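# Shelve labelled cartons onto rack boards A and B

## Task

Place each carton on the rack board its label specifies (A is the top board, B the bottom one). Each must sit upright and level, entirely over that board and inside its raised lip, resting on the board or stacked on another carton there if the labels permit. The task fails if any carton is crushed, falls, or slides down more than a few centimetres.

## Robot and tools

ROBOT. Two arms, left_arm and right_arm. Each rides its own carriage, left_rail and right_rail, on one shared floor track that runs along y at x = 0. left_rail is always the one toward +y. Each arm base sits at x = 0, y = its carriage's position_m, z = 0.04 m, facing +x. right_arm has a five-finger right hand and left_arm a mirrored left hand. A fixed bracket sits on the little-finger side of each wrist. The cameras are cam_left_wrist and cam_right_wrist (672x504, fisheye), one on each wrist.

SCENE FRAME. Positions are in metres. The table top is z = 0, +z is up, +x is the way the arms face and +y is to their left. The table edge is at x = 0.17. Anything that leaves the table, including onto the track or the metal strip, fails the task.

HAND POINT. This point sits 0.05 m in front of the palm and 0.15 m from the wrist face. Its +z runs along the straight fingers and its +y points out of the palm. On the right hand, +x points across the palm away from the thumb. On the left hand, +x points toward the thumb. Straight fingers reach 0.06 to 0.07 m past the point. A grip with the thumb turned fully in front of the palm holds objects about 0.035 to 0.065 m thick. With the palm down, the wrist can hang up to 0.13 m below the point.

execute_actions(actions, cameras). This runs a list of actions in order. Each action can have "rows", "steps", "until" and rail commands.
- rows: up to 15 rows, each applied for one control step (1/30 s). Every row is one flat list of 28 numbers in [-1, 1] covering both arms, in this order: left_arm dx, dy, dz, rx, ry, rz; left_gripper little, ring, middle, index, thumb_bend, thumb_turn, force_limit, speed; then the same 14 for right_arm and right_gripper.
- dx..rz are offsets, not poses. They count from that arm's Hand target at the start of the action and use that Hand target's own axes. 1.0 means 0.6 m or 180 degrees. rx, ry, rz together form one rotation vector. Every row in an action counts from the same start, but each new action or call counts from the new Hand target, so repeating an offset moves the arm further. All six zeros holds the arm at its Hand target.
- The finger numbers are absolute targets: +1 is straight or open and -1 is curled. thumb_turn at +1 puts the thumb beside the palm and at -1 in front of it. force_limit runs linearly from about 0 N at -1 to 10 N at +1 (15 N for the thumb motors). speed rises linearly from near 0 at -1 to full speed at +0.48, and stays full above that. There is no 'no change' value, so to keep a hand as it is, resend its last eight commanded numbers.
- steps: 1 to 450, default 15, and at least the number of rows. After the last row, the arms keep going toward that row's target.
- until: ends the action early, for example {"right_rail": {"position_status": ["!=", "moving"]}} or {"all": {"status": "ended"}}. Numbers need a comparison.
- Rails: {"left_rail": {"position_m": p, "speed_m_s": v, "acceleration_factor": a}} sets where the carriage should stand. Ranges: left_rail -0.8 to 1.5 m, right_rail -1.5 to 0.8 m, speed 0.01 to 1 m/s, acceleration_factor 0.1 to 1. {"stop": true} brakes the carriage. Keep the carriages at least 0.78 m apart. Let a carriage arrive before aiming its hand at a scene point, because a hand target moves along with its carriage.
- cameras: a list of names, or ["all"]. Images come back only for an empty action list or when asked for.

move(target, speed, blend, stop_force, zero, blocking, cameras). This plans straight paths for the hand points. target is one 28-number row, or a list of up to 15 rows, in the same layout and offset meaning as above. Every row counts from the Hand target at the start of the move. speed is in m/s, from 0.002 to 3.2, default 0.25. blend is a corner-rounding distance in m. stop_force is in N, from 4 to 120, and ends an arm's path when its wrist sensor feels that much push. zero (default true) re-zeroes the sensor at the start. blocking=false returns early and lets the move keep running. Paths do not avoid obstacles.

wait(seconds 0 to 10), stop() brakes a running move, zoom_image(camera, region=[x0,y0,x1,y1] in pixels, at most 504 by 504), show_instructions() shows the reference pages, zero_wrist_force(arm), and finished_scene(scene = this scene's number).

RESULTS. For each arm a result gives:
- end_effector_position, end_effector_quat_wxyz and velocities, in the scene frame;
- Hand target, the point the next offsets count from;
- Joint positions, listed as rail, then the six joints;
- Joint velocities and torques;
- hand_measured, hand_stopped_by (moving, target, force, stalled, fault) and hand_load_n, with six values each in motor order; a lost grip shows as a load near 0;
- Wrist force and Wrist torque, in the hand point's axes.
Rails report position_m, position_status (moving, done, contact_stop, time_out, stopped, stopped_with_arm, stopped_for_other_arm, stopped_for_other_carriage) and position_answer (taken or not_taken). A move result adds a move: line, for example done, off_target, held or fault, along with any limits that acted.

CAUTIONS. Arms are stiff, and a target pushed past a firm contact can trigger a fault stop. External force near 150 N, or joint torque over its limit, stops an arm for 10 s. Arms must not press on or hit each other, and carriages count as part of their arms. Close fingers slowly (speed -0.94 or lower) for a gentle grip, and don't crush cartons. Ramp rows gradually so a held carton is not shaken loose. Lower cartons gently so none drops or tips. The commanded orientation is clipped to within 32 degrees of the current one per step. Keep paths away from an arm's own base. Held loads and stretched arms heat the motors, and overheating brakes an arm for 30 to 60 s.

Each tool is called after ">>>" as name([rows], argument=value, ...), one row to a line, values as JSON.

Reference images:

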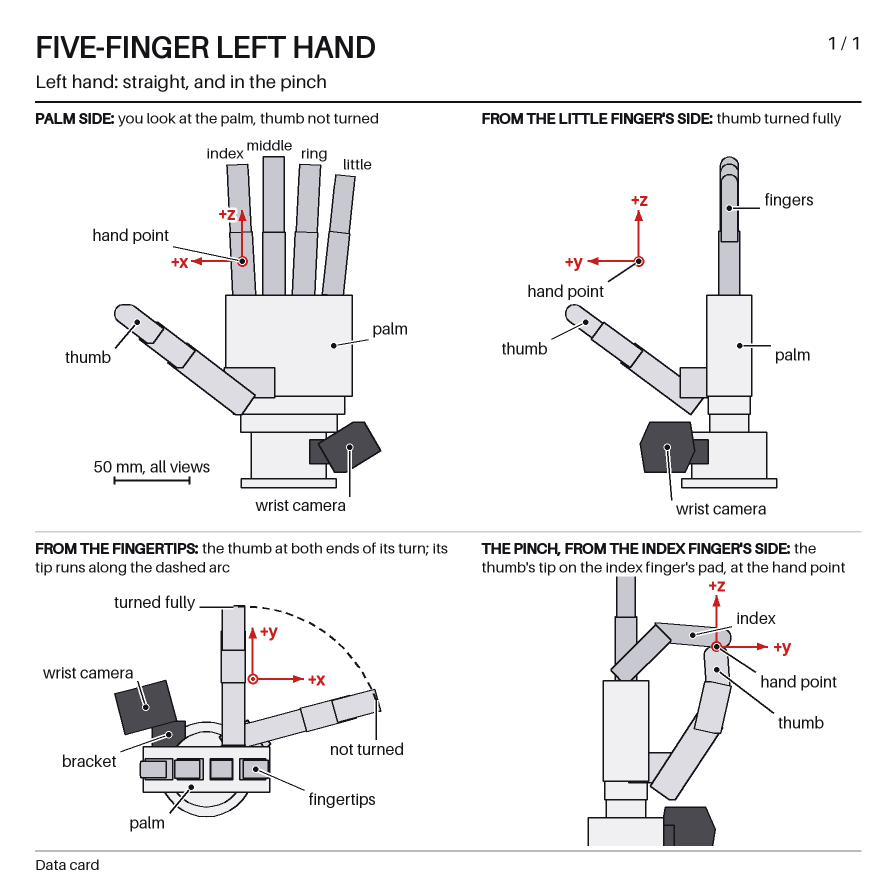

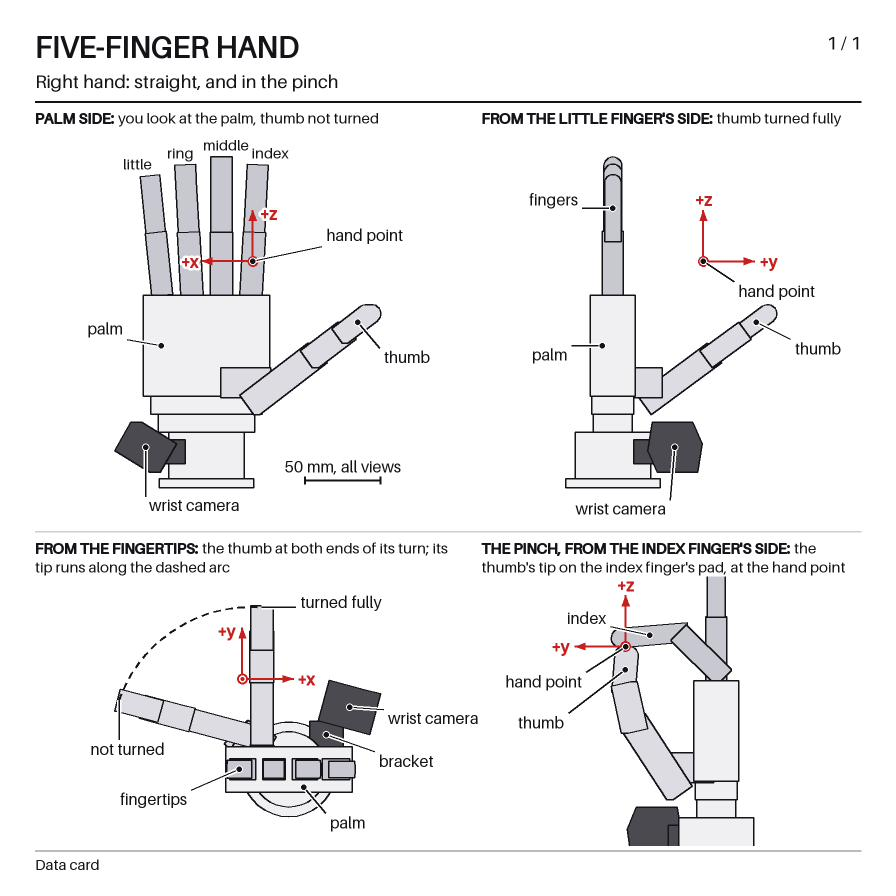

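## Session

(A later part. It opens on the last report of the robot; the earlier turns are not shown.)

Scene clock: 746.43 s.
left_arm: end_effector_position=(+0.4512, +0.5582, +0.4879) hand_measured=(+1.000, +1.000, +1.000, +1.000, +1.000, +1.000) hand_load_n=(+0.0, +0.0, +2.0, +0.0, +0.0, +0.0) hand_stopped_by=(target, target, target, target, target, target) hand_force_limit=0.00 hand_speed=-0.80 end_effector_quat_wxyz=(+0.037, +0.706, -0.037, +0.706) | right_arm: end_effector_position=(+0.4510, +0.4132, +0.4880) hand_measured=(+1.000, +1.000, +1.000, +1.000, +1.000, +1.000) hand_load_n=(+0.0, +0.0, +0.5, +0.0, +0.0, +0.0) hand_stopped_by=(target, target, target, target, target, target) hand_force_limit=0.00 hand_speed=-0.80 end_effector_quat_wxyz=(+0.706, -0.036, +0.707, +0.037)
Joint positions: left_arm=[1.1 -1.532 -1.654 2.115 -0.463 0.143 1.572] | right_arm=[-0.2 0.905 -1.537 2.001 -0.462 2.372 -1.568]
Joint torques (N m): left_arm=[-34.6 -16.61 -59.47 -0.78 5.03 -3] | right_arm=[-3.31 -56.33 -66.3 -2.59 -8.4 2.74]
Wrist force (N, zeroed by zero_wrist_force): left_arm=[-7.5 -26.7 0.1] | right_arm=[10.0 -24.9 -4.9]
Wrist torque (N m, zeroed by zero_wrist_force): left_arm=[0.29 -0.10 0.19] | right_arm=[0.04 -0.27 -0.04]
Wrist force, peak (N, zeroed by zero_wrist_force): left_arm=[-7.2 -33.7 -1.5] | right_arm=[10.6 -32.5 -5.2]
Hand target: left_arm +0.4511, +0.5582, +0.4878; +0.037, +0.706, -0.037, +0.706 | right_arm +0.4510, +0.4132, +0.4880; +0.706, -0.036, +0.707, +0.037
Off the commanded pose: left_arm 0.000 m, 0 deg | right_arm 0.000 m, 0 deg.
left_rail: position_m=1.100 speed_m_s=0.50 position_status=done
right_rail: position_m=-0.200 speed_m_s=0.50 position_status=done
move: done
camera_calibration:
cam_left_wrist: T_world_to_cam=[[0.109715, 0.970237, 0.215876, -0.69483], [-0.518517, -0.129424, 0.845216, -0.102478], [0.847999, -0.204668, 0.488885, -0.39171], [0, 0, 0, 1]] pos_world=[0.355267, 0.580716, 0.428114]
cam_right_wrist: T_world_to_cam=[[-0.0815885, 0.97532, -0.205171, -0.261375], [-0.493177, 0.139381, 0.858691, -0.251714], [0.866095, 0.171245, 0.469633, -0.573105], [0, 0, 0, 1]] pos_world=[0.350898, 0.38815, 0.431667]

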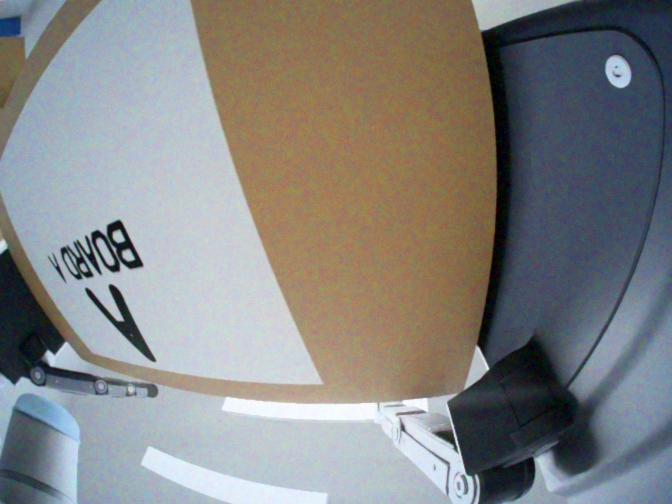

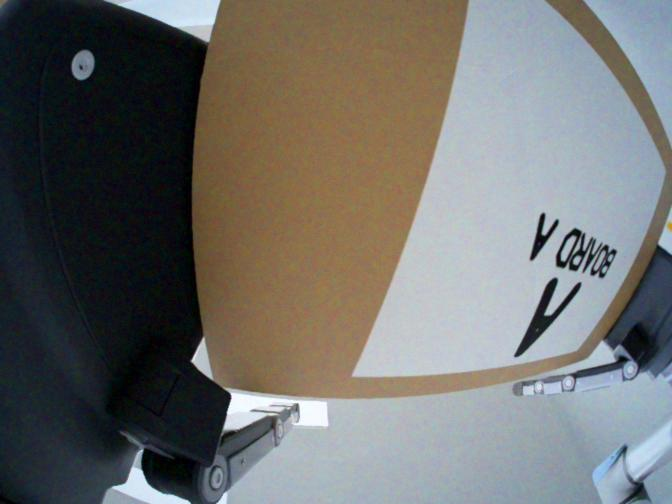

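>>> move(target=[0.2783, 0.0004, 0, 0, 0, 0, 1,1,1,1,1,1,0,-0.8, -0.2783, 0.0012, 0, 0, 0, 0, 1,1,1,1,1,1,0,-0.8], speed=0.08)

Scene clock: 759.80 s.
left_arm: end_effector_position=(+0.4512, +0.5580, +0.6548) hand_measured=(+1.000, +1.000, +1.000, +1.000, +1.000, +1.000) hand_load_n=(+0.0, +0.0, +2.5, +0.5, +0.0, +0.0) hand_stopped_by=(target, target, target, target, target, target) hand_force_limit=0.00 hand_speed=-0.80 end_effector_quat_wxyz=(+0.037, +0.706, -0.037, +0.706) | right_arm: end_effector_position=(+0.4512, +0.4137, +0.6550) hand_measured=(+1.000, +1.000, +1.000, +1.000, +1.000, +1.000) hand_load_n=(+0.0, +0.0, +0.5, +0.0, +0.0, +0.0) hand_stopped_by=(target, target, target, target, target, target) hand_force_limit=0.00 hand_speed=-0.80 end_effector_quat_wxyz=(+0.706, -0.036, +0.707, +0.037)
Joint positions: left_arm=[1.1 -1.532 -1.742 1.884 -0.143 0.142 1.572] | right_arm=[-0.2 0.905 -1.623 1.778 -0.153 2.372 -1.568]
Joint torques (N m): left_arm=[-44.72 2.81 -64.8 -4.24 13.08 -2.3] | right_arm=[34.75 -36.97 -72.96 -5.82 -11.55 2.35]
Wrist force (N, zeroed by zero_wrist_force): left_arm=[-7.5 -55.5 -0.3] | right_arm=[10.5 -53.2 -10.3]
Wrist torque (N m, zeroed by zero_wrist_force): left_arm=[0.15 -0.08 0.97] | right_arm=[-0.35 -0.19 -0.81]
Wrist force, peak (N, zeroed by zero_wrist_force): left_arm=[-7.5 -55.5 -0.3] | right_arm=[10.6 -53.2 -10.6]
Hand target: left_arm +0.4511, +0.5580, +0.6548; +0.037, +0.706, -0.037, +0.706 | right_arm +0.4512, +0.4137, +0.6550; +0.706, -0.036, +0.707, +0.037
Off the commanded pose: left_arm 0.000 m, 0 deg | right_arm 0.000 m, 0 deg.
left_rail: position_m=1.100 speed_m_s=0.50 position_status=done
right_rail: position_m=-0.200 speed_m_s=0.50 position_status=done
move: done

>>> move(target=[0, 0.0420, 0.1860, 0, 0, 0, 1,1,1,1,1,1,0,-0.8, 0, -0.0804, 0.1733, 0, 0, 0, 1,1,1,1,1,1,0,-0.8], speed=0.06)

Scene clock: 773.37 s.
left_arm: end_effector_position=(+0.5594, +0.5213, +0.6548) hand_measured=(+1.000, +1.000, +1.000, +1.000, +1.000, +1.000) hand_load_n=(+0.0, +0.0, +2.5, +0.0, +0.0, +0.0) hand_stopped_by=(target, target, target, target, target, target) hand_force_limit=0.00 hand_speed=-0.80 end_effector_quat_wxyz=(+0.037, +0.706, -0.037, +0.706) | right_arm: end_effector_position=(+0.5595, +0.3765, +0.6548) hand_measured=(+1.000, +1.000, +1.000, +1.000, +1.000, +1.000) hand_load_n=(+0.0, +0.0, +0.0, +0.0, +0.0, +0.0) hand_stopped_by=(target, target, target, target, target, target) hand_force_limit=0.00 hand_speed=-0.80 end_effector_quat_wxyz=(+0.706, -0.036, +0.707, +0.037)
Joint positions: left_arm=[1.1 -1.33 -1.597 1.754 -0.157 0.345 1.571] | right_arm=[-0.2 0.712 -1.6 1.756 -0.155 2.179 -1.568]
Joint torques (N m): left_arm=[-3.8 -15.36 -61.85 -3.27 15.59 -2.7] | right_arm=[-1.87 -22.05 -71.47 -8.99 -12.46 -2.48]
Wrist force (N, zeroed by zero_wrist_force): left_arm=[-6.7 -40.3 0.4] | right_arm=[10.8 -38.6 -8.2]
Wrist torque (N m, zeroed by zero_wrist_force): left_arm=[0.28 -0.05 0.53] | right_arm=[-0.27 -0.22 -0.49]
Wrist force, peak (N, zeroed by zero_wrist_force): left_arm=[-7.0 -60.4 -1.6] | right_arm=[10.8 -57.6 -12.0]
Hand target: left_arm +0.5595, +0.5213, +0.6548; +0.037, +0.706, -0.037, +0.706 | right_arm +0.5596, +0.3765, +0.6548; +0.706, -0.036, +0.707, +0.037
Off the commanded pose: left_arm 0.000 m, 0 deg | right_arm 0.000 m, 0 deg.
left_rail: position_m=1.100 speed_m_s=0.50 position_status=done
right_rail: position_m=-0.200 speed_m_s=0.50 position_status=done
move: done

>>> move(target=[0, 0.0425, 0.1860, 0, 0, 0, 1,1,1,1,1,1,0,-0.8, 0, -0.0800, 0.1733, 0, 0, 0, 1,1,1,1,1,1,0,-0.8], speed=0.06, cameras=["all"])

Scene clock: 779.90 s.
left_arm: end_effector_position=(+0.6677, +0.4844, +0.6548) hand_measured=(+1.000, +1.000, +1.000, +1.000, +1.000, +1.000) hand_load_n=(+0.0, +0.0, +3.0, +0.0, +0.0, +0.0) hand_stopped_by=(target, target, target, target, target, target) hand_force_limit=0.00 hand_speed=-0.80 end_effector_quat_wxyz=(+0.037, +0.706, -0.037, +0.706) | right_arm: end_effector_position=(+0.6679, +0.3396, +0.6545) hand_measured=(+1.000, +1.000, +1.000, +1.000, +1.000, +1.000) hand_load_n=(+0.0, +0.0, +0.0, +0.0, +0.0, +0.0) hand_stopped_by=(target, target, target, target, target, target) hand_force_limit=0.00 hand_speed=-0.80 end_effector_quat_wxyz=(+0.706, -0.036, +0.707, +0.037)
Joint positions: left_arm=[1.1 -1.177 -1.441 1.59 -0.148 0.498 1.571] | right_arm=[-0.2 0.546 -1.539 1.696 -0.155 2.013 -1.568]
Joint torques (N m): left_arm=[-12.8 -31.72 -62.09 -3.32 16.37 -1.74] | right_arm=[6.82 -33.61 -69.57 -4.54 -12.27 -2.83]
Wrist force (N, zeroed by zero_wrist_force): left_arm=[-7.2 -42.8 1.4] | right_arm=[10.8 -40.5 -8.3]
Wrist torque (N m, zeroed by zero_wrist_force): left_arm=[0.28 0.10 0.56] | right_arm=[-0.26 -0.11 -0.54]
Wrist force, peak (N, zeroed by zero_wrist_force): left_arm=[-7.0 -43.4 -0.4] | right_arm=[11.1 -40.9 -9.4]
Hand target: left_arm +0.6678, +0.4843, +0.6548; +0.037, +0.706, -0.037, +0.706 | right_arm +0.6680, +0.3395, +0.6545; +0.706, -0.036, +0.707, +0.037
Off the commanded pose: left_arm 0.000 m, 0 deg | right_arm 0.000 m, 0 deg.
left_rail: position_m=1.100 speed_m_s=0.50 position_status=done
right_rail: position_m=-0.200 speed_m_s=0.50 position_status=done
move: done
camera_calibration:
cam_left_wrist: T_world_to_cam=[[0.109755, 0.970189, 0.216072, -0.683049], [-0.518401, -0.129604, 0.845259, -0.140936], [0.848065, -0.204783, 0.488722, -0.671954], [0, 0, 0, 1]] pos_world=[0.571767, 0.506816, 0.595114]
cam_right_wrist: T_world_to_cam=[[-0.0814558, 0.975323, -0.205209, -0.13767], [-0.493172, 0.139478, 0.858677, -0.277555], [0.86611, 0.171147, 0.469641, -0.826564], [0, 0, 0, 1]] pos_world=[0.567798, 0.31445, 0.598267]

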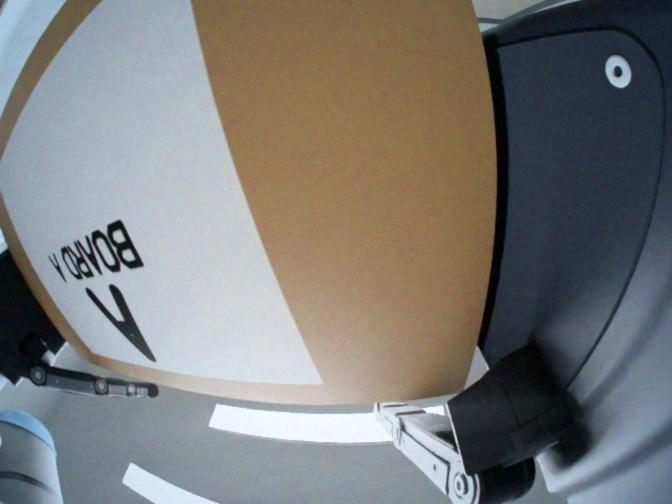

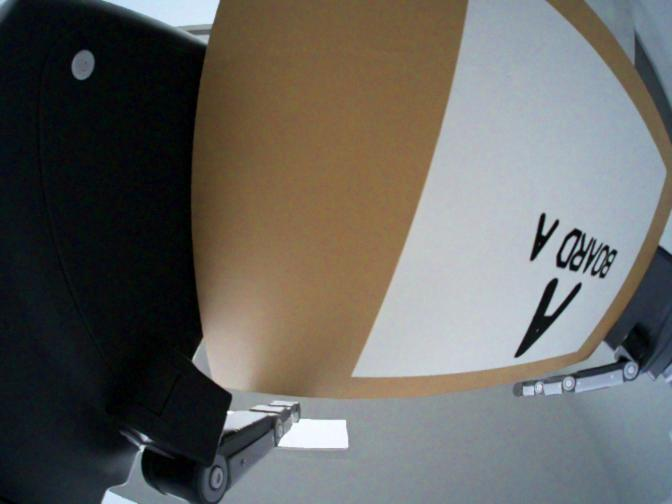

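>>> move(target=[0, 0.0425, 0.1860, 0, 0, 0, 1,1,1,1,1,1,0,-0.8, 0, -0.0800, 0.1733, 0, 0, 0, 1,1,1,1,1,1,0,-0.8], speed=0.06, cameras=["all"])

Scene clock: 788.43 s.
left_arm: end_effector_position=(+0.7761, +0.4474, +0.6548) hand_measured=(+1.000, +1.000, +1.000, +1.000, +1.000, +1.000) hand_load_n=(+0.0, +0.0, +2.5, +0.5, +0.0, +0.0) hand_stopped_by=(target, target, target, target, target, target) hand_force_limit=0.00 hand_speed=-0.80 end_effector_quat_wxyz=(+0.037, +0.706, -0.037, +0.706) | right_arm: end_effector_position=(+0.7763, +0.3026, +0.6543) hand_measured=(+1.000, +1.000, +1.000, +1.000, +1.000, +1.000) hand_load_n=(+0.0, +0.0, +0.0, +0.0, +0.0, +0.0) hand_stopped_by=(target, target, target, target, target, target) hand_force_limit=0.00 hand_speed=-0.80 end_effector_quat_wxyz=(+0.706, -0.036, +0.707, +0.037)
Joint positions: left_arm=[1.1 -1.06 -1.277 1.388 -0.111 0.615 1.571] | right_arm=[-0.2 0.411 -1.449 1.598 -0.148 1.878 -1.569]
Joint torques (N m): left_arm=[-17.76 -43.95 -61.76 -3.4 16.81 -1.79] | right_arm=[15.5 -40.54 -70.58 -4.26 -13.06 -2.68]
Wrist force (N, zeroed by zero_wrist_force): left_arm=[-6.8 -44.2 1.2] | right_arm=[10.2 -41.9 -9.2]
Wrist torque (N m, zeroed by zero_wrist_force): left_arm=[0.38 0.07 0.65] | right_arm=[-0.36 0.03 -0.61]
Wrist force, peak (N, zeroed by zero_wrist_force): left_arm=[-7.2 -46.6 0.4] | right_arm=[11.0 -43.7 -9.6]
Hand target: left_arm +0.7762, +0.4473, +0.6548; +0.037, +0.706, -0.037, +0.706 | right_arm +0.7764, +0.3026, +0.6543; +0.706, -0.036, +0.707, +0.037
Off the commanded pose: left_arm 0.000 m, 0 deg | right_arm 0.000 m, 0 deg.
left_rail: position_m=1.100 speed_m_s=0.50 position_status=done
right_rail: position_m=-0.200 speed_m_s=0.50 position_status=done
move: done
camera_calibration:
cam_left_wrist: T_world_to_cam=[[0.109755, 0.970189, 0.216072, -0.659049], [-0.518401, -0.129604, 0.845259, -0.0895367], [0.848065, -0.204783, 0.488722, -0.771461], [0, 0, 0, 1]] pos_world=[0.680167, 0.469816, 0.595114]
cam_right_wrist: T_world_to_cam=[[-0.0814558, 0.975323, -0.205209, -0.0929128], [-0.493172, 0.139478, 0.858677, -0.218691], [0.86611, 0.171147, 0.469641, -0.913994], [0, 0, 0, 1]] pos_world=[0.676198, 0.27755, 0.597967]

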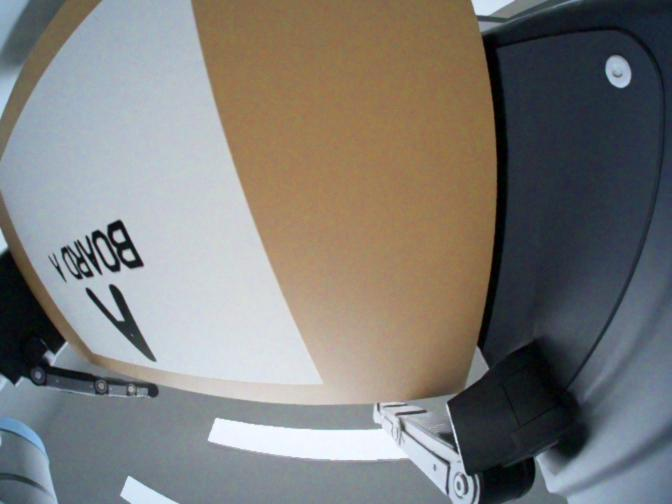

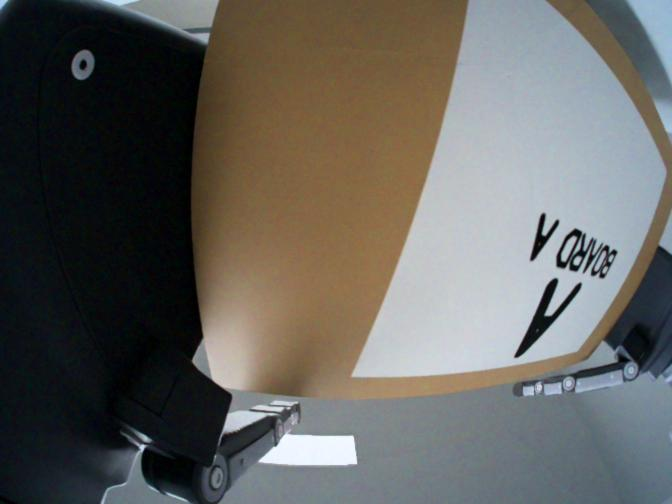

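>>> move(target=[-0.1083, 0, 0, 0, 0, 0, 1,1,1,1,1,1,0,-0.8, 0.1083, 0, 0, 0, 0, 0, 1,1,1,1,1,1,0,-0.8], speed=0.015, stop_force=8, cameras=["all"])

Scene clock: 798.37 s.
left_arm: end_effector_position=(+0.7762, +0.4473, +0.6039) hand_measured=(+1.000, +1.000, +1.000, +1.000, +1.000, +1.000) hand_load_n=(+0.0, +0.0, +2.5, +0.5, +0.0, +0.0) hand_stopped_by=(target, target, target, target, target, target) hand_force_limit=0.00 hand_speed=-0.80 end_effector_quat_wxyz=(+0.037, +0.706, -0.037, +0.706) | right_arm: end_effector_position=(+0.7763, +0.3027, +0.6035) hand_measured=(+1.000, +1.000, +1.000, +1.000, +1.000, +1.000) hand_load_n=(+0.0, +0.0, +0.0, +0.0, +0.0, +0.0) hand_stopped_by=(target, target, target, target, target, target) hand_force_limit=0.00 hand_speed=-0.80 end_effector_quat_wxyz=(+0.706, -0.036, +0.707, +0.037)
Joint positions: left_arm=[1.1 -1.059 -1.264 1.461 -0.197 0.616 1.571] | right_arm=[-0.2 0.411 -1.433 1.671 -0.237 1.878 -1.569]
Joint torques (N m): left_arm=[-37.46 -72.66 -62.2 -4.17 15.85 -0.7] | right_arm=[43.09 -60.72 -62.66 -3.12 -12.43 0.99]
Wrist force (N, zeroed by zero_wrist_force): left_arm=[-6.0 -44.9 0.8] | right_arm=[0.2 -45.3 -8.4]
Wrist torque (N m, zeroed by zero_wrist_force): left_arm=[0.29 -0.15 0.57] | right_arm=[-0.39 0.17 -1.28]
Wrist force, peak (N, zeroed by zero_wrist_force): left_arm=[8.3 -49.3 4.2] | right_arm=[-0.1 -46.1 -8.0]
Hand target: left_arm +0.7762, +0.4473, +0.6039; +0.037, +0.706, -0.037, +0.706 (not the last commanded pose) | right_arm +0.7763, +0.3027, +0.6035; +0.706, -0.036, +0.707, +0.037 (not the last commanded pose)
Off the commanded pose: left_arm 0.014 m, 0 deg | right_arm 0.014 m, 0 deg.
left_rail: position_m=1.100 speed_m_s=0.50 position_status=done
right_rail: position_m=-0.200 speed_m_s=0.50 position_status=done
move: contact (left_arm, right_arm)
camera_calibration:
cam_left_wrist: T_world_to_cam=[[0.109805, 0.970202, 0.21599, -0.648058], [-0.518391, -0.129509, 0.84528, -0.0465239], [0.848065, -0.204784, 0.488723, -0.746669], [0, 0, 0, 1]] pos_world=[0.680267, 0.469816, 0.544214]
cam_right_wrist: T_world_to_cam=[[-0.0814725, 0.975336, -0.20514, -0.103465], [-0.493241, 0.139396, 0.858651, -0.175], [0.866069, 0.17114, 0.469719, -0.890166], [0, 0, 0, 1]] pos_world=[0.676198, 0.27765, 0.547167]

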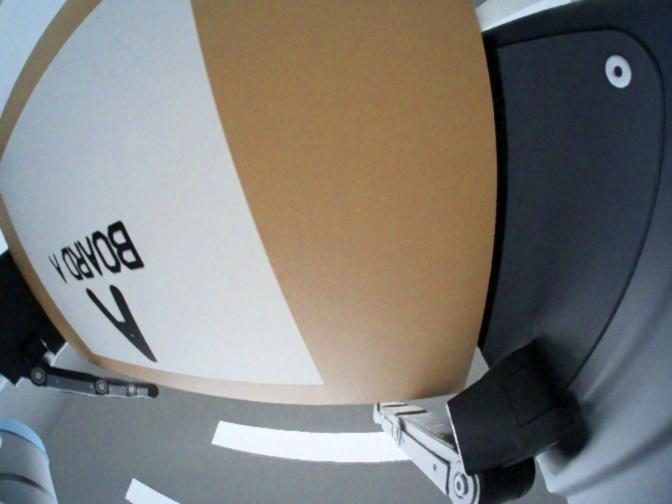

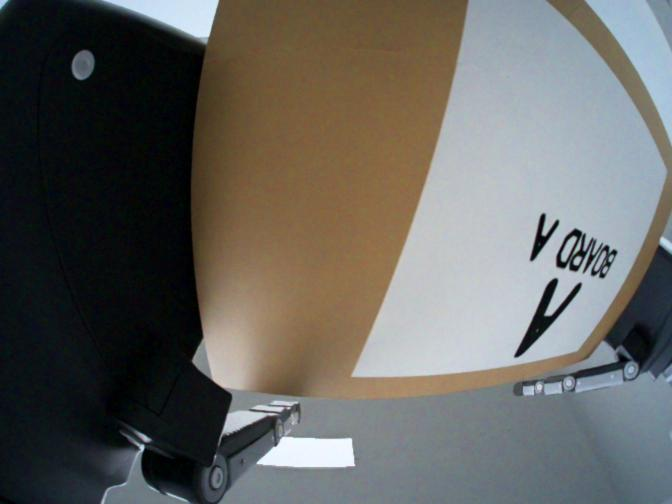

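>>> move([
  [0, -0.004, -0.0004, 0, 0, 0, 1,1,1,1,1,1,0,-0.8, 0, -0.004, -0.0004, 0, 0, 0, 1,1,1,1,1,1,0,-0.8],
  [0, -0.0497, -0.0052, 0, 0, 0, 1,1,1,1,1,1,0,-0.8, 0, -0.0497, -0.0052, 0, 0, 0, 1,1,1,1,1,1,0,-0.8],
], speed=[0.005, 0.03], cameras=["all"])

Scene clock: 808.03 s.
left_arm: end_effector_position=(+0.7762, +0.4772, +0.6039) hand_measured=(+1.000, +1.000, +1.000, +1.000, +1.000, +1.000) hand_load_n=(+0.0, +0.0, -0.5, +0.0, +0.0, +0.0) hand_stopped_by=(target, target, target, target, target, target) hand_force_limit=0.00 hand_speed=-0.80 end_effector_quat_wxyz=(+0.037, +0.706, -0.037, +0.706) | right_arm: end_effector_position=(+0.7763, +0.2728, +0.6035) hand_measured=(+1.000, +1.000, +1.000, +1.000, +1.000, +1.000) hand_load_n=(+0.0, +0.5, +0.0, +0.0, +0.0, +0.0) hand_stopped_by=(target, target, target, target, target, target) hand_force_limit=0.00 hand_speed=-0.80 end_effector_quat_wxyz=(+0.706, -0.036, +0.707, +0.037)
Joint positions: left_arm=[1.1 -1.039 -1.3 1.508 -0.208 0.636 1.571] | right_arm=[-0.2 0.367 -1.463 1.705 -0.241 1.834 -1.569]
Joint torques (N m): left_arm=[21.64 -76.6 -34.15 -4.71 3.33 -1.38] | right_arm=[-15.25 -74.4 -34.93 -3.5 -3.42 -2.36]
Wrist force (N, zeroed by zero_wrist_force): left_arm=[2.0 0.0 0.2] | right_arm=[6.0 2.8 0.6]
Wrist torque (N m, zeroed by zero_wrist_force): left_arm=[0.03 -0.27 0.14] | right_arm=[0.40 -0.87 0.51]
Wrist force, peak (N, zeroed by zero_wrist_force): left_arm=[-6.1 -45.2 0.7] | right_arm=[0.3 -45.6 -8.4]
Hand target: left_arm +0.7762, +0.4773, +0.6039; +0.037, +0.706, -0.037, +0.706 | right_arm +0.7763, +0.2727, +0.6035; +0.706, -0.036, +0.707, +0.037
Off the commanded pose: left_arm 0.000 m, 0 deg | right_arm 0.000 m, 0 deg.
left_rail: position_m=1.100 speed_m_s=0.50 position_status=done
right_rail: position_m=-0.200 speed_m_s=0.50 position_status=done
move: done
camera_calibration:
cam_left_wrist: T_world_to_cam=[[0.109765, 0.970236, 0.215855, -0.676886], [-0.518325, -0.129427, 0.845333, -0.042779], [0.84811, -0.204671, 0.488691, -0.740637], [0, 0, 0, 1]] pos_world=[0.680267, 0.499616, 0.544215]
cam_right_wrist: T_world_to_cam=[[-0.0814725, 0.975336, -0.20514, -0.0743024], [-0.493241, 0.139396, 0.858651, -0.170832], [0.866069, 0.17114, 0.469719, -0.885049], [0, 0, 0, 1]] pos_world=[0.676198, 0.24775, 0.547167]

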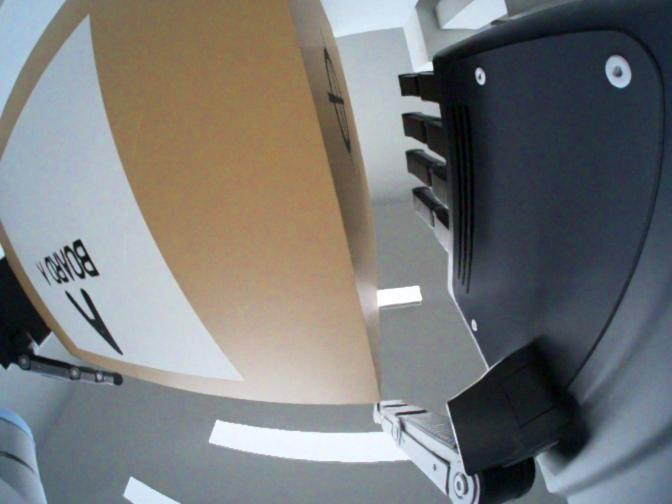

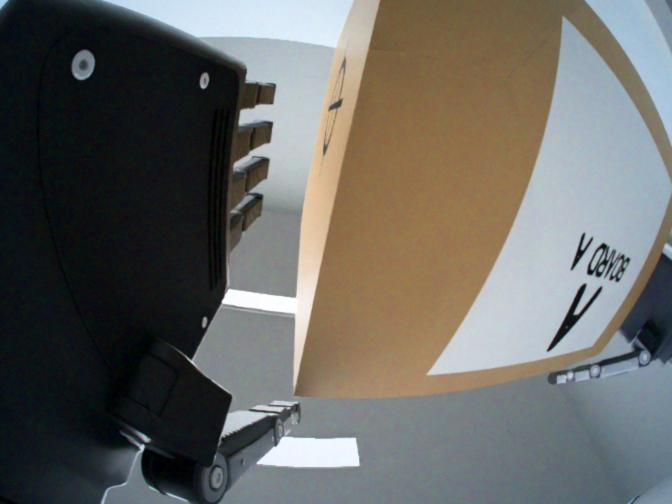

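>>> move(target=[0, 0.0383, -0.3647, 0, 0, 0, 1,1,1,1,1,1,0,-0.8, 0, 0.0378, -0.3647, 0, 0, 0, 1,1,1,1,1,1,0,-0.8], speed=0.15, cameras=["all"])

Scene clock: 815.47 s.
left_arm: end_effector_position=(+0.5563, +0.4772, +0.6039) hand_measured=(+1.000, +1.000, +1.000, +1.000, +1.000, +1.000) hand_load_n=(+0.0, +0.0, +0.0, +0.0, -0.5, +0.0) hand_stopped_by=(target, target, target, target, target, target) hand_force_limit=0.00 hand_speed=-0.80 end_effector_quat_wxyz=(+0.037, +0.706, -0.037, +0.706) | right_arm: end_effector_position=(+0.5565, +0.2725, +0.6038) hand_measured=(+1.000, +1.000, +1.000, +1.000, +1.000, +1.000) hand_load_n=(+0.0, +0.0, +0.0, +0.0, +0.0, +0.0) hand_stopped_by=(target, target, target, target, target, target) hand_force_limit=0.00 hand_speed=-0.80 end_effector_quat_wxyz=(+0.706, -0.036, +0.707, +0.037)
Joint positions: left_arm=[1.1 -1.353 -1.518 1.765 -0.247 0.322 1.571] | right_arm=[-0.2 0.548 -1.738 1.971 -0.231 2.014 -1.568]
Joint torques (N m): left_arm=[-18.51 -58.36 -33.62 -4.18 -3.81 3.41] | right_arm=[11.8 -41.73 -36.35 0.83 2.93 1.93]
Wrist force (N, zeroed by zero_wrist_force): left_arm=[2.5 -0.2 -0.3] | right_arm=[5.8 3.3 1.4]
Wrist torque (N m, zeroed by zero_wrist_force): left_arm=[0.00 -0.37 -0.04] | right_arm=[0.49 -0.91 0.41]
Wrist force, peak (N, zeroed by zero_wrist_force): left_arm=[2.7 -0.1 -0.8] | right_arm=[6.2 3.0 1.2]
Hand target: left_arm +0.5561, +0.4772, +0.6039; +0.037, +0.706, -0.037, +0.706 | right_arm +0.5563, +0.2725, +0.6038; +0.706, -0.036, +0.707, +0.037
Off the commanded pose: left_arm 0.000 m, 0 deg | right_arm 0.000 m, 0 deg.
left_rail: position_m=1.100 speed_m_s=0.50 position_status=done
right_rail: position_m=-0.200 speed_m_s=0.50 position_status=done
move: done
camera_calibration:
cam_left_wrist: T_world_to_cam=[[0.109847, 0.970216, 0.215903, -0.6529], [-0.518336, -0.129425, 0.845326, -0.156738], [0.848093, -0.204767, 0.488681, -0.554056], [0, 0, 0, 1]] pos_world=[0.460367, 0.499716, 0.544215]
cam_right_wrist: T_world_to_cam=[[-0.0814725, 0.975336, -0.20514, -0.0918641], [-0.493241, 0.139396, 0.858651, -0.279512], [0.866069, 0.17114, 0.469719, -0.69469], [0, 0, 0, 1]] pos_world=[0.456298, 0.24745, 0.547467]

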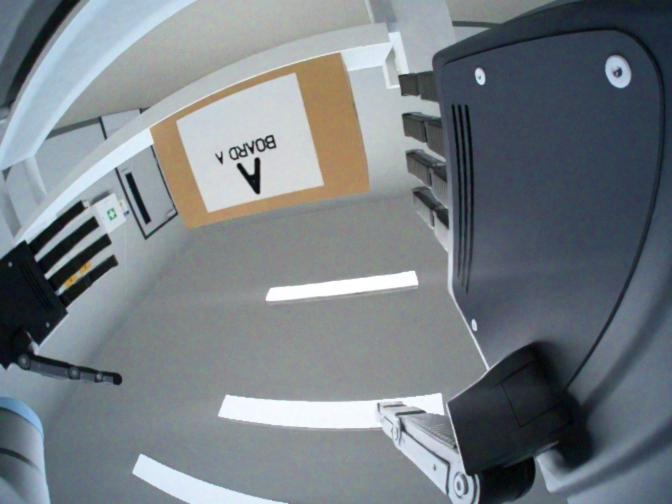

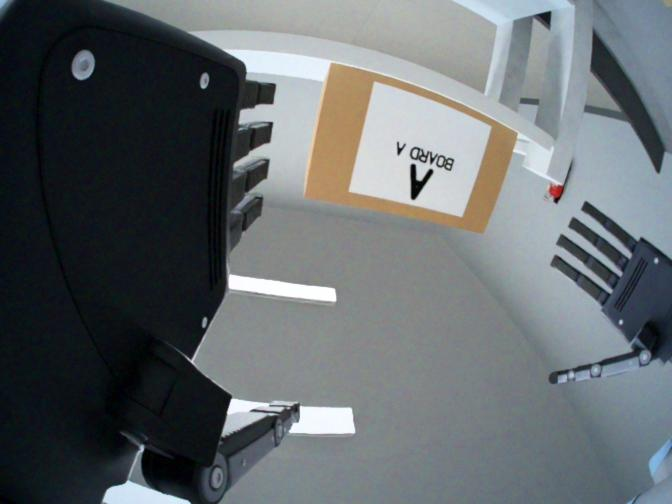

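>>> zoom_image(camera="cam_left_wrist", region=[140, 20, 420, 230])

>>> zoom_image(camera="cam_right_wrist", region=[290, 20, 580, 240])

Scaled by 1.800 from the camera's 672x504 image, which has a finer 960x720 frame.

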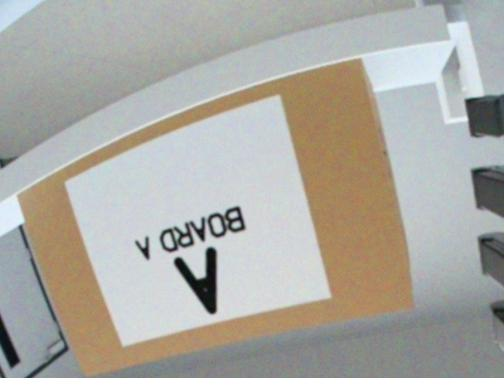

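Scaled by 1.738 from the camera's 672x504 image, which has a finer 960x720 frame.

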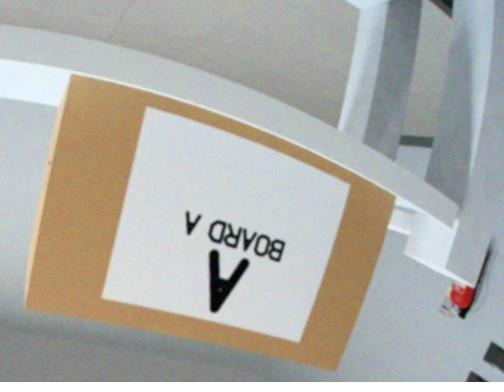

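>>> zoom_image(camera="cam_left_wrist", region=[310, 20, 420, 110])

>>> zoom_image(camera="cam_right_wrist", region=[280, 30, 380, 110])

Scaled by 4.582 from the camera's 672x504 image, which has a finer 960x720 frame.

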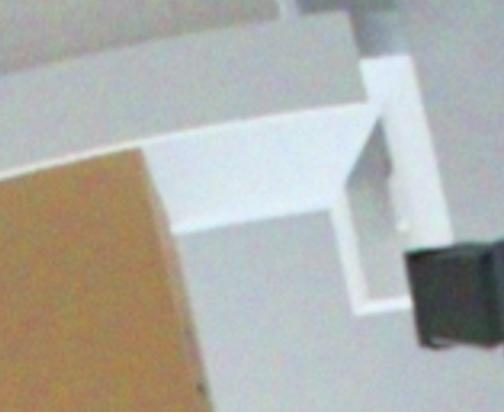

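Scaled by 5.040 from the camera's 672x504 image, which has a finer 960x720 frame.

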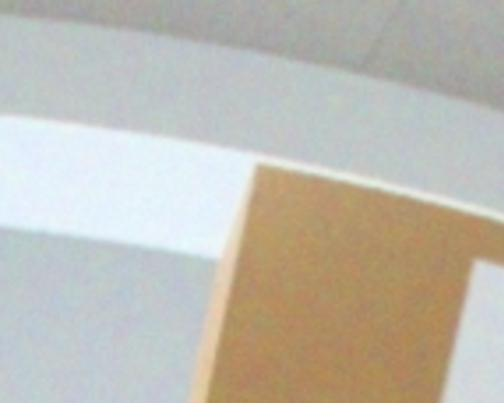

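>>> move(target=[0.2933, -0.3023, -0.0418, 0.0262, -0.4995, -0.0262, 1,1,1,1,1,1,0,-0.8, -0.2933, -0.285, -0.0397, 0.0262, 0.4995, 0.0262, 1,1,1,1,1,1,0,-0.8], speed=0.25, cameras=["all"])

Scene clock: 876.20 s.
left_arm: end_effector_position=(+0.5501, +0.6602, +0.7799) hand_measured=(+1.000, +1.000, +1.000, +1.000, +1.000, +1.000) hand_load_n=(+0.0, +0.0, +0.0, +0.5, -0.5, +0.0) hand_stopped_by=(target, target, target, target, target, target) hand_force_limit=0.00 hand_speed=-0.80 end_effector_quat_wxyz=(+0.000, +1.000, +0.000, +0.000) | right_arm: end_effector_position=(+0.5506, +0.0997, +0.7795) hand_measured=(+1.000, +1.000, +1.000, +1.000, +1.000, +1.000) hand_load_n=(+0.0, +0.0, +0.0, +0.0, +0.0, +0.0) hand_stopped_by=(target, target, target, target, target, target) hand_force_limit=0.00 hand_speed=-0.80 end_effector_quat_wxyz=(-0.001, +0.000, +1.000, +0.001)
Joint positions: left_arm=[1.1 -0.906 -1.188 0.719 2.039 1.571 0.665] | right_arm=[-0.2 0.122 -1.337 0.924 1.985 1.569 -1.448]
Joint torques (N m): left_arm=[20.88 -52.3 -42.39 6.61 3.45 3.29] | right_arm=[-16.67 -48.35 -46.65 5.63 1.81 -2.21]
Wrist force (N, zeroed by zero_wrist_force): left_arm=[-0.1 0.4 -3.0] | right_arm=[4.4 3.0 2.2]
Wrist torque (N m, zeroed by zero_wrist_force): left_arm=[0.35 -0.07 -0.24] | right_arm=[0.09 -0.83 0.30]
Wrist force, peak (N, zeroed by zero_wrist_force): left_arm=[0.8 0.0 -3.8] | right_arm=[6.8 3.5 1.2]
Hand target: left_arm +0.5501, +0.6602, +0.7799; +0.000, +1.000, +0.000, +0.000 | right_arm +0.5506, +0.0997, +0.7795; -0.001, +0.000, +1.000, +0.001
Off the commanded pose: left_arm 0.000 m, 0 deg | right_arm 0.000 m, 0 deg.
left_rail: position_m=1.100 speed_m_s=0.50 position_status=done
right_rail: position_m=-0.200 speed_m_s=0.50 position_status=done
move: done
camera_calibration:
cam_left_wrist: T_world_to_cam=[[0.215389, 0.976494, -0.00813925, -0.755207], [0.845275, -0.182259, 0.502286, -0.732691], [0.488996, -0.115067, -0.864663, 0.596475], [0, 0, 0, 1]] pos_world=[0.490316, 0.672551, 0.877623]
cam_right_wrist: T_world_to_cam=[[-0.205996, 0.978381, -0.0183503, 0.0349027], [0.858485, 0.189689, 0.476469, -0.860597], [0.469649, 0.0823972, -0.879, 0.535791], [0, 0, 0, 1]] pos_world=[0.494366, 0.0849497, 0.881648]

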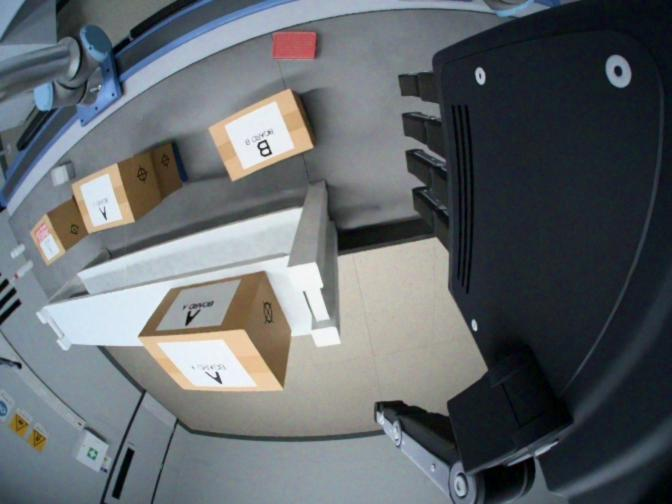

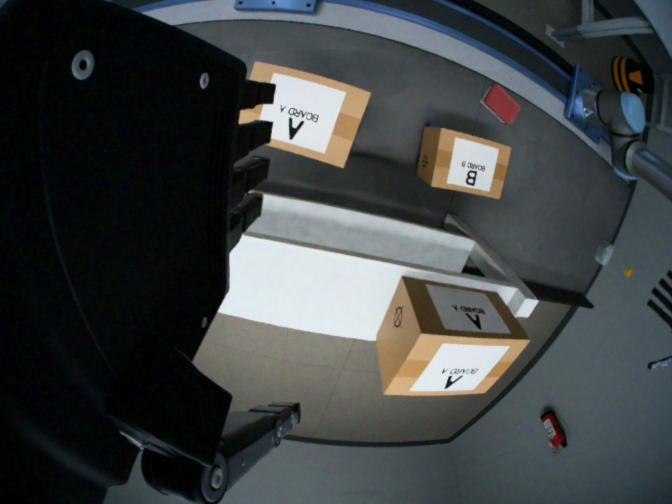

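>>> zoom_image(camera="cam_left_wrist", region=[220, 240, 350, 400])

>>> zoom_image(camera="cam_right_wrist", region=[350, 260, 450, 410])

>>> zoom_image(camera="cam_left_wrist", region=[200, 80, 330, 190])

>>> zoom_image(camera="cam_right_wrist", region=[230, 40, 520, 210])

Scaled by 3.150 from the camera's 672x504 image, which has a finer 960x720 frame.

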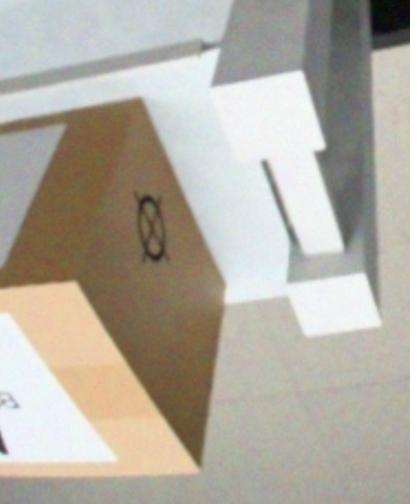

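Scaled by 3.360 from the camera's 672x504 image, which has a finer 960x720 frame.

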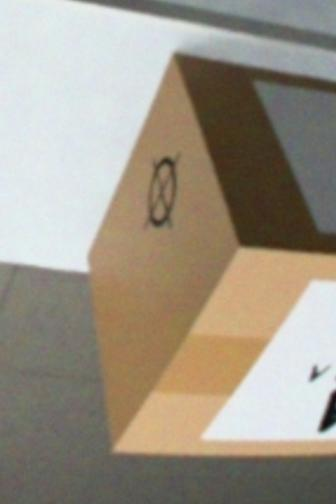

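Scaled by 3.877 from the camera's 672x504 image, which has a finer 960x720 frame.

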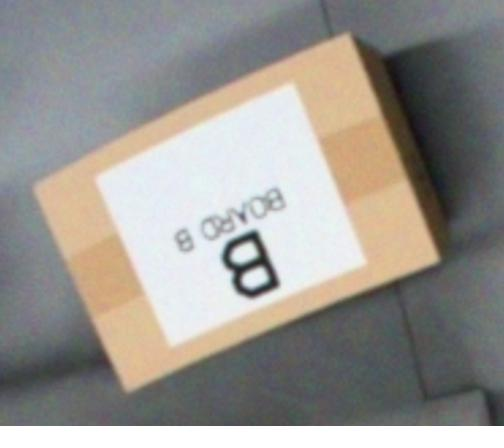

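Scaled by 1.738 from the camera's 672x504 image, which has a finer 960x720 frame.

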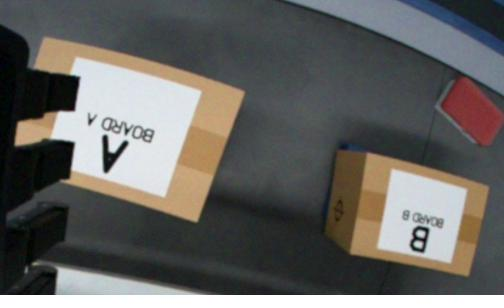

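>>> move([
  [0.0103, 0.305, 0.2933, -0.0262, 0.4995, 0.0262, 1,1,1,1,1,1,0,-0.8, -0.0098, 0.288, 0.2925, -0.0262, -0.4995, -0.0262, 1,1,1,1,1,1,0,-0.8],
  [0.3767, 0.305, 0.2933, -0.0262, 0.4995, 0.0262, 1,1,1,1,1,1,0,-0.8, -0.3767, 0.288, 0.2925, -0.0262, -0.4995, -0.0262, 1,1,1,1,1,1,0,-0.8],
], speed=[0.25, 0.12], blend=0.02, cameras=["all"])

Scene clock: 917.23 s.
left_arm: end_effector_position=(+0.7761, +0.4773, +0.6039) hand_measured=(+1.000, +1.000, +1.000, +1.000, +1.000, +1.000) hand_load_n=(-0.5, +0.0, +0.0, +0.0, +0.0, +0.0) hand_stopped_by=(target, target, target, target, target, target) hand_force_limit=0.00 hand_speed=-0.80 end_effector_quat_wxyz=(+0.037, +0.706, -0.037, +0.706) | right_arm: end_effector_position=(+0.7764, +0.2726, +0.6039) hand_measured=(+1.000, +1.000, +1.000, +1.000, +1.000, +1.000) hand_load_n=(+0.0, +0.0, +0.0, +0.0, +0.0, +0.0) hand_stopped_by=(target, target, target, target, target, target) hand_force_limit=0.00 hand_speed=-0.80 end_effector_quat_wxyz=(+0.706, -0.036, +0.707, +0.037)
Joint positions: left_arm=[1.1 -1.039 -1.3 1.508 -0.208 0.636 1.571] | right_arm=[-0.2 0.367 -1.463 1.705 -0.24 1.834 -1.569]
Joint torques (N m): left_arm=[19.94 -53.29 -49.24 1.45 3.57 -2.87] | right_arm=[-17.97 -46.57 -57.91 0.68 -3.52 -1.62]
Wrist force (N, zeroed by zero_wrist_force): left_arm=[2.0 0.4 -0.3] | right_arm=[5.8 2.7 0.9]
Wrist torque (N m, zeroed by zero_wrist_force): left_arm=[0.11 -0.29 0.00] | right_arm=[0.36 -0.85 0.50]
Wrist force, peak (N, zeroed by zero_wrist_force): left_arm=[0.5 0.9 -3.8] | right_arm=[6.6 2.8 1.7]
Hand target: left_arm +0.7762, +0.4773, +0.6039; +0.037, +0.706, -0.037, +0.706 | right_arm +0.7766, +0.2726, +0.6039; +0.706, -0.036, +0.707, +0.037
Off the commanded pose: left_arm 0.000 m, 0 deg | right_arm 0.000 m, 0 deg.
left_rail: position_m=1.100 speed_m_s=0.50 position_status=done
right_rail: position_m=-0.200 speed_m_s=0.50 position_status=done
move: done
camera_calibration:
cam_left_wrist: T_world_to_cam=[[0.109805, 0.970202, 0.21599, -0.677153], [-0.518391, -0.129509, 0.84528, -0.0426905], [0.848065, -0.204784, 0.488723, -0.740441], [0, 0, 0, 1]] pos_world=[0.680167, 0.499816, 0.544214]
cam_right_wrist: T_world_to_cam=[[-0.0814685, 0.975335, -0.205146, -0.0739953], [-0.493242, 0.139404, 0.85865, -0.171185], [0.866069, 0.17114, 0.469719, -0.885336], [0, 0, 0, 1]] pos_world=[0.676298, 0.24755, 0.547667]

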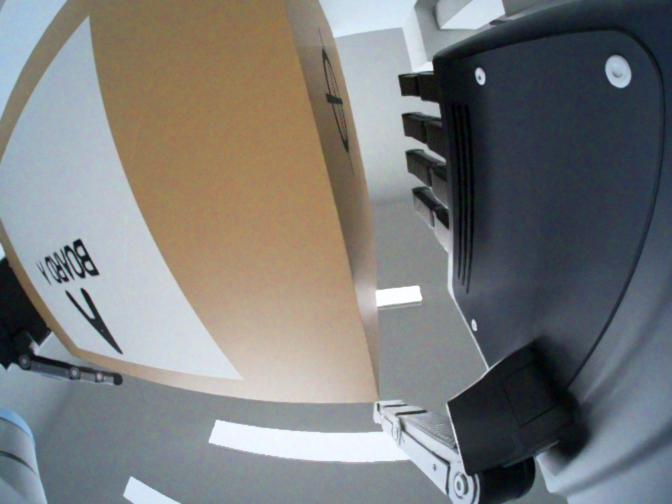

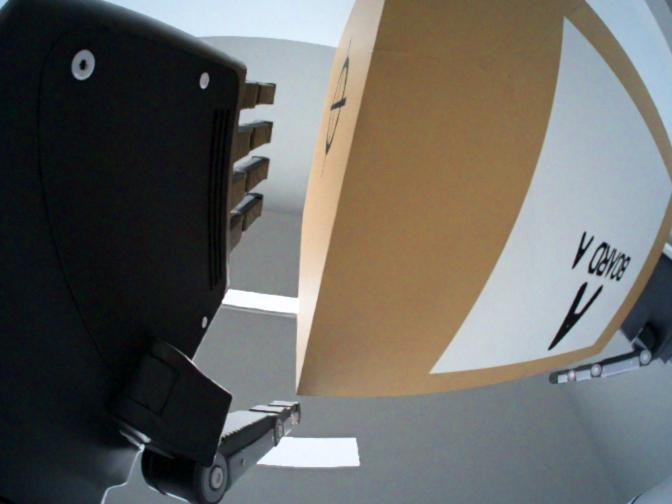

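>>> move(target=[0, 0.04, 0.0042, 0, 0, 0, 1,1,1,1,1,1,0,-0.8, 0, 0.04, 0.0042, 0, 0, 0, 1,1,1,1,1,1,0,-0.8], speed=0.06)

>>> move(target=[0, 0.02, 0.0021, 0, 0, 0, 1,1,1,1,1,1,0,-0.8, 0, 0.02, 0.0021, 0, 0, 0, 1,1,1,1,1,1,0,-0.8], speed=0.01, stop_force=7)

>>> move(target=[0, 0.015, 0.0016, 0, 0, 0, 1,1,1,1,1,1,0,-0.8, 0, 0.015, 0.0016, 0, 0, 0, 1,1,1,1,1,1,0,-0.8], speed=0.006, stop_force=20)

Scene clock: 925.43 s.
left_arm: end_effector_position=(+0.7762, +0.4534, +0.6039) hand_measured=(+1.000, +1.000, +1.000, +1.000, +1.000, +1.000) hand_load_n=(+0.0, +0.0, +0.0, +0.0, +0.0, +0.0) hand_stopped_by=(target, target, target, target, target, target) hand_force_limit=0.00 hand_speed=-0.80 end_effector_quat_wxyz=(+0.037, +0.706, -0.037, +0.706) | right_arm: end_effector_position=(+0.7766, +0.2966, +0.6040) hand_measured=(+1.000, +1.000, +1.000, +1.000, +1.000, +1.000) hand_load_n=(+0.0, +0.0, +0.0, +0.0, +0.0, -0.5) hand_stopped_by=(target, target, target, target, target, target) hand_force_limit=0.00 hand_speed=-0.80 end_effector_quat_wxyz=(+0.706, -0.036, +0.707, +0.037)
Joint positions: left_arm=[1.1 -1.055 -1.271 1.47 -0.199 0.62 1.571] | right_arm=[-0.2 0.402 -1.439 1.677 -0.237 1.869 -1.569]
Joint torques (N m): left_arm=[-21.82 -54.9 -51.3 1.53 -3.51 -0.24] | right_arm=[20.25 -40.73 -53.94 0.56 2.29 1.71]
Wrist force (N, zeroed by zero_wrist_force): left_arm=[1.9 -0.1 -0.3] | right_arm=[5.9 2.5 0.7]
Wrist torque (N m, zeroed by zero_wrist_force): left_arm=[0.03 -0.27 0.02] | right_arm=[0.30 -0.85 0.47]
Wrist force, peak (N, zeroed by zero_wrist_force): left_arm=[2.6 0.3 0.1] | right_arm=[6.2 2.8 0.7]
Hand target: left_arm +0.7762, +0.4532, +0.6039; +0.037, +0.706, -0.037, +0.706 | right_arm +0.7766, +0.2967, +0.6040; +0.706, -0.036, +0.707, +0.037
Off the commanded pose: left_arm 0.000 m, 0 deg | right_arm 0.000 m, 0 deg.
left_rail: position_m=1.100 speed_m_s=0.50 position_status=done
right_rail: position_m=-0.200 speed_m_s=0.50 position_status=done
move: done

Scene clock: 927.50 s.
left_arm: end_effector_position=(+0.7762, +0.4481, +0.6039) hand_measured=(+1.000, +1.000, +1.000, +1.000, +1.000, +1.000) hand_load_n=(+0.0, +0.5, +1.5, +0.0, +0.0, +0.0) hand_stopped_by=(target, target, target, target, target, target) hand_force_limit=0.00 hand_speed=-0.80 end_effector_quat_wxyz=(+0.037, +0.706, -0.037, +0.706) | right_arm: end_effector_position=(+0.7766, +0.3017, +0.6040) hand_measured=(+1.000, +1.000, +1.000, +1.000, +1.000, +1.000) hand_load_n=(+0.0, +0.0, +0.0, +0.0, -0.5, +0.0) hand_stopped_by=(target, target, target, target, target, target) hand_force_limit=0.00 hand_speed=-0.80 end_effector_quat_wxyz=(+0.706, -0.036, +0.707, +0.037)
Joint positions: left_arm=[1.1 -1.059 -1.265 1.462 -0.197 0.616 1.571] | right_arm=[-0.2 0.409 -1.434 1.671 -0.236 1.876 -1.569]
Joint torques (N m): left_arm=[14.1 -76.37 -34.8 -4.9 6.01 -2.18] | right_arm=[-11.32 -68.61 -35.4 -3.96 -2.24 1.39]
Wrist force (N, zeroed by zero_wrist_force): left_arm=[2.6 -7.8 1.9] | right_arm=[3.7 -2.5 -0.5]
Wrist torque (N m, zeroed by zero_wrist_force): left_arm=[0.27 -0.18 0.19] | right_arm=[0.29 -0.73 0.19]
Wrist force, peak (N, zeroed by zero_wrist_force): left_arm=[2.7 -17.7 0.1] | right_arm=[5.0 -12.9 -3.7]
Hand target: left_arm +0.7762, +0.4481, +0.6039; +0.037, +0.706, -0.037, +0.706 (not the last commanded pose) | right_arm +0.7766, +0.3017, +0.6040; +0.706, -0.036, +0.707, +0.037 (not the last commanded pose)
Off the commanded pose: left_arm 0.007 m, 0 deg | right_arm 0.007 m, 0 deg.
left_rail: position_m=1.100 speed_m_s=0.50 position_status=done
right_rail: position_m=-0.200 speed_m_s=0.50 position_status=done
move: contact (left_arm, right_arm)

Scene clock: 928.93 s.
left_arm: end_effector_position=(+0.7764, +0.4476, +0.6040) hand_measured=(+1.000, +1.000, +1.000, +1.000, +1.000, +1.000) hand_load_n=(+0.0, +0.0, +2.0, +0.0, +0.0, +0.0) hand_stopped_by=(target, target, target, target, target, target) hand_force_limit=0.00 hand_speed=-0.80 end_effector_quat_wxyz=(+0.037, +0.706, -0.037, +0.706) | right_arm: end_effector_position=(+0.7766, +0.3021, +0.6040) hand_measured=(+1.000, +1.000, +1.000, +1.000, +1.000, +1.000) hand_load_n=(+0.0, +0.0, +0.0, +0.0, +0.0, +0.0) hand_stopped_by=(target, target, target, target, target, target) hand_force_limit=0.00 hand_speed=-0.80 end_effector_quat_wxyz=(+0.706, -0.036, +0.707, +0.037)
Joint positions: left_arm=[1.1 -1.059 -1.264 1.461 -0.197 0.616 1.571] | right_arm=[-0.2 0.41 -1.433 1.67 -0.236 1.877 -1.569]
Joint torques (N m): left_arm=[-7.82 -72.6 -39.18 -6.72 11.5 -1.89] | right_arm=[1.63 -64.11 -37.66 -4.18 -8.18 1.28]
Wrist force (N, zeroed by zero_wrist_force): left_arm=[2.4 -28.3 1.6] | right_arm=[2.7 -22.7 -2.1]
Wrist torque (N m, zeroed by zero_wrist_force): left_arm=[-0.04 -0.23 0.55] | right_arm=[0.02 -0.68 -0.48]
Wrist force, peak (N, zeroed by zero_wrist_force): left_arm=[0.7 -34.1 -2.0] | right_arm=[5.0 -29.1 -5.9]
Hand target: left_arm +0.7764, +0.4476, +0.6040; +0.037, +0.706, -0.037, +0.706 (not the last commanded pose) | right_arm +0.7766, +0.3021, +0.6040; +0.706, -0.036, +0.707, +0.037 (not the last commanded pose)
Off the commanded pose: left_arm 0.009 m, 0 deg | right_arm 0.009 m, 0 deg.
left_rail: position_m=1.100 speed_m_s=0.50 position_status=done
right_rail: position_m=-0.200 speed_m_s=0.50 position_status=done
move: contact (left_arm, right_arm)


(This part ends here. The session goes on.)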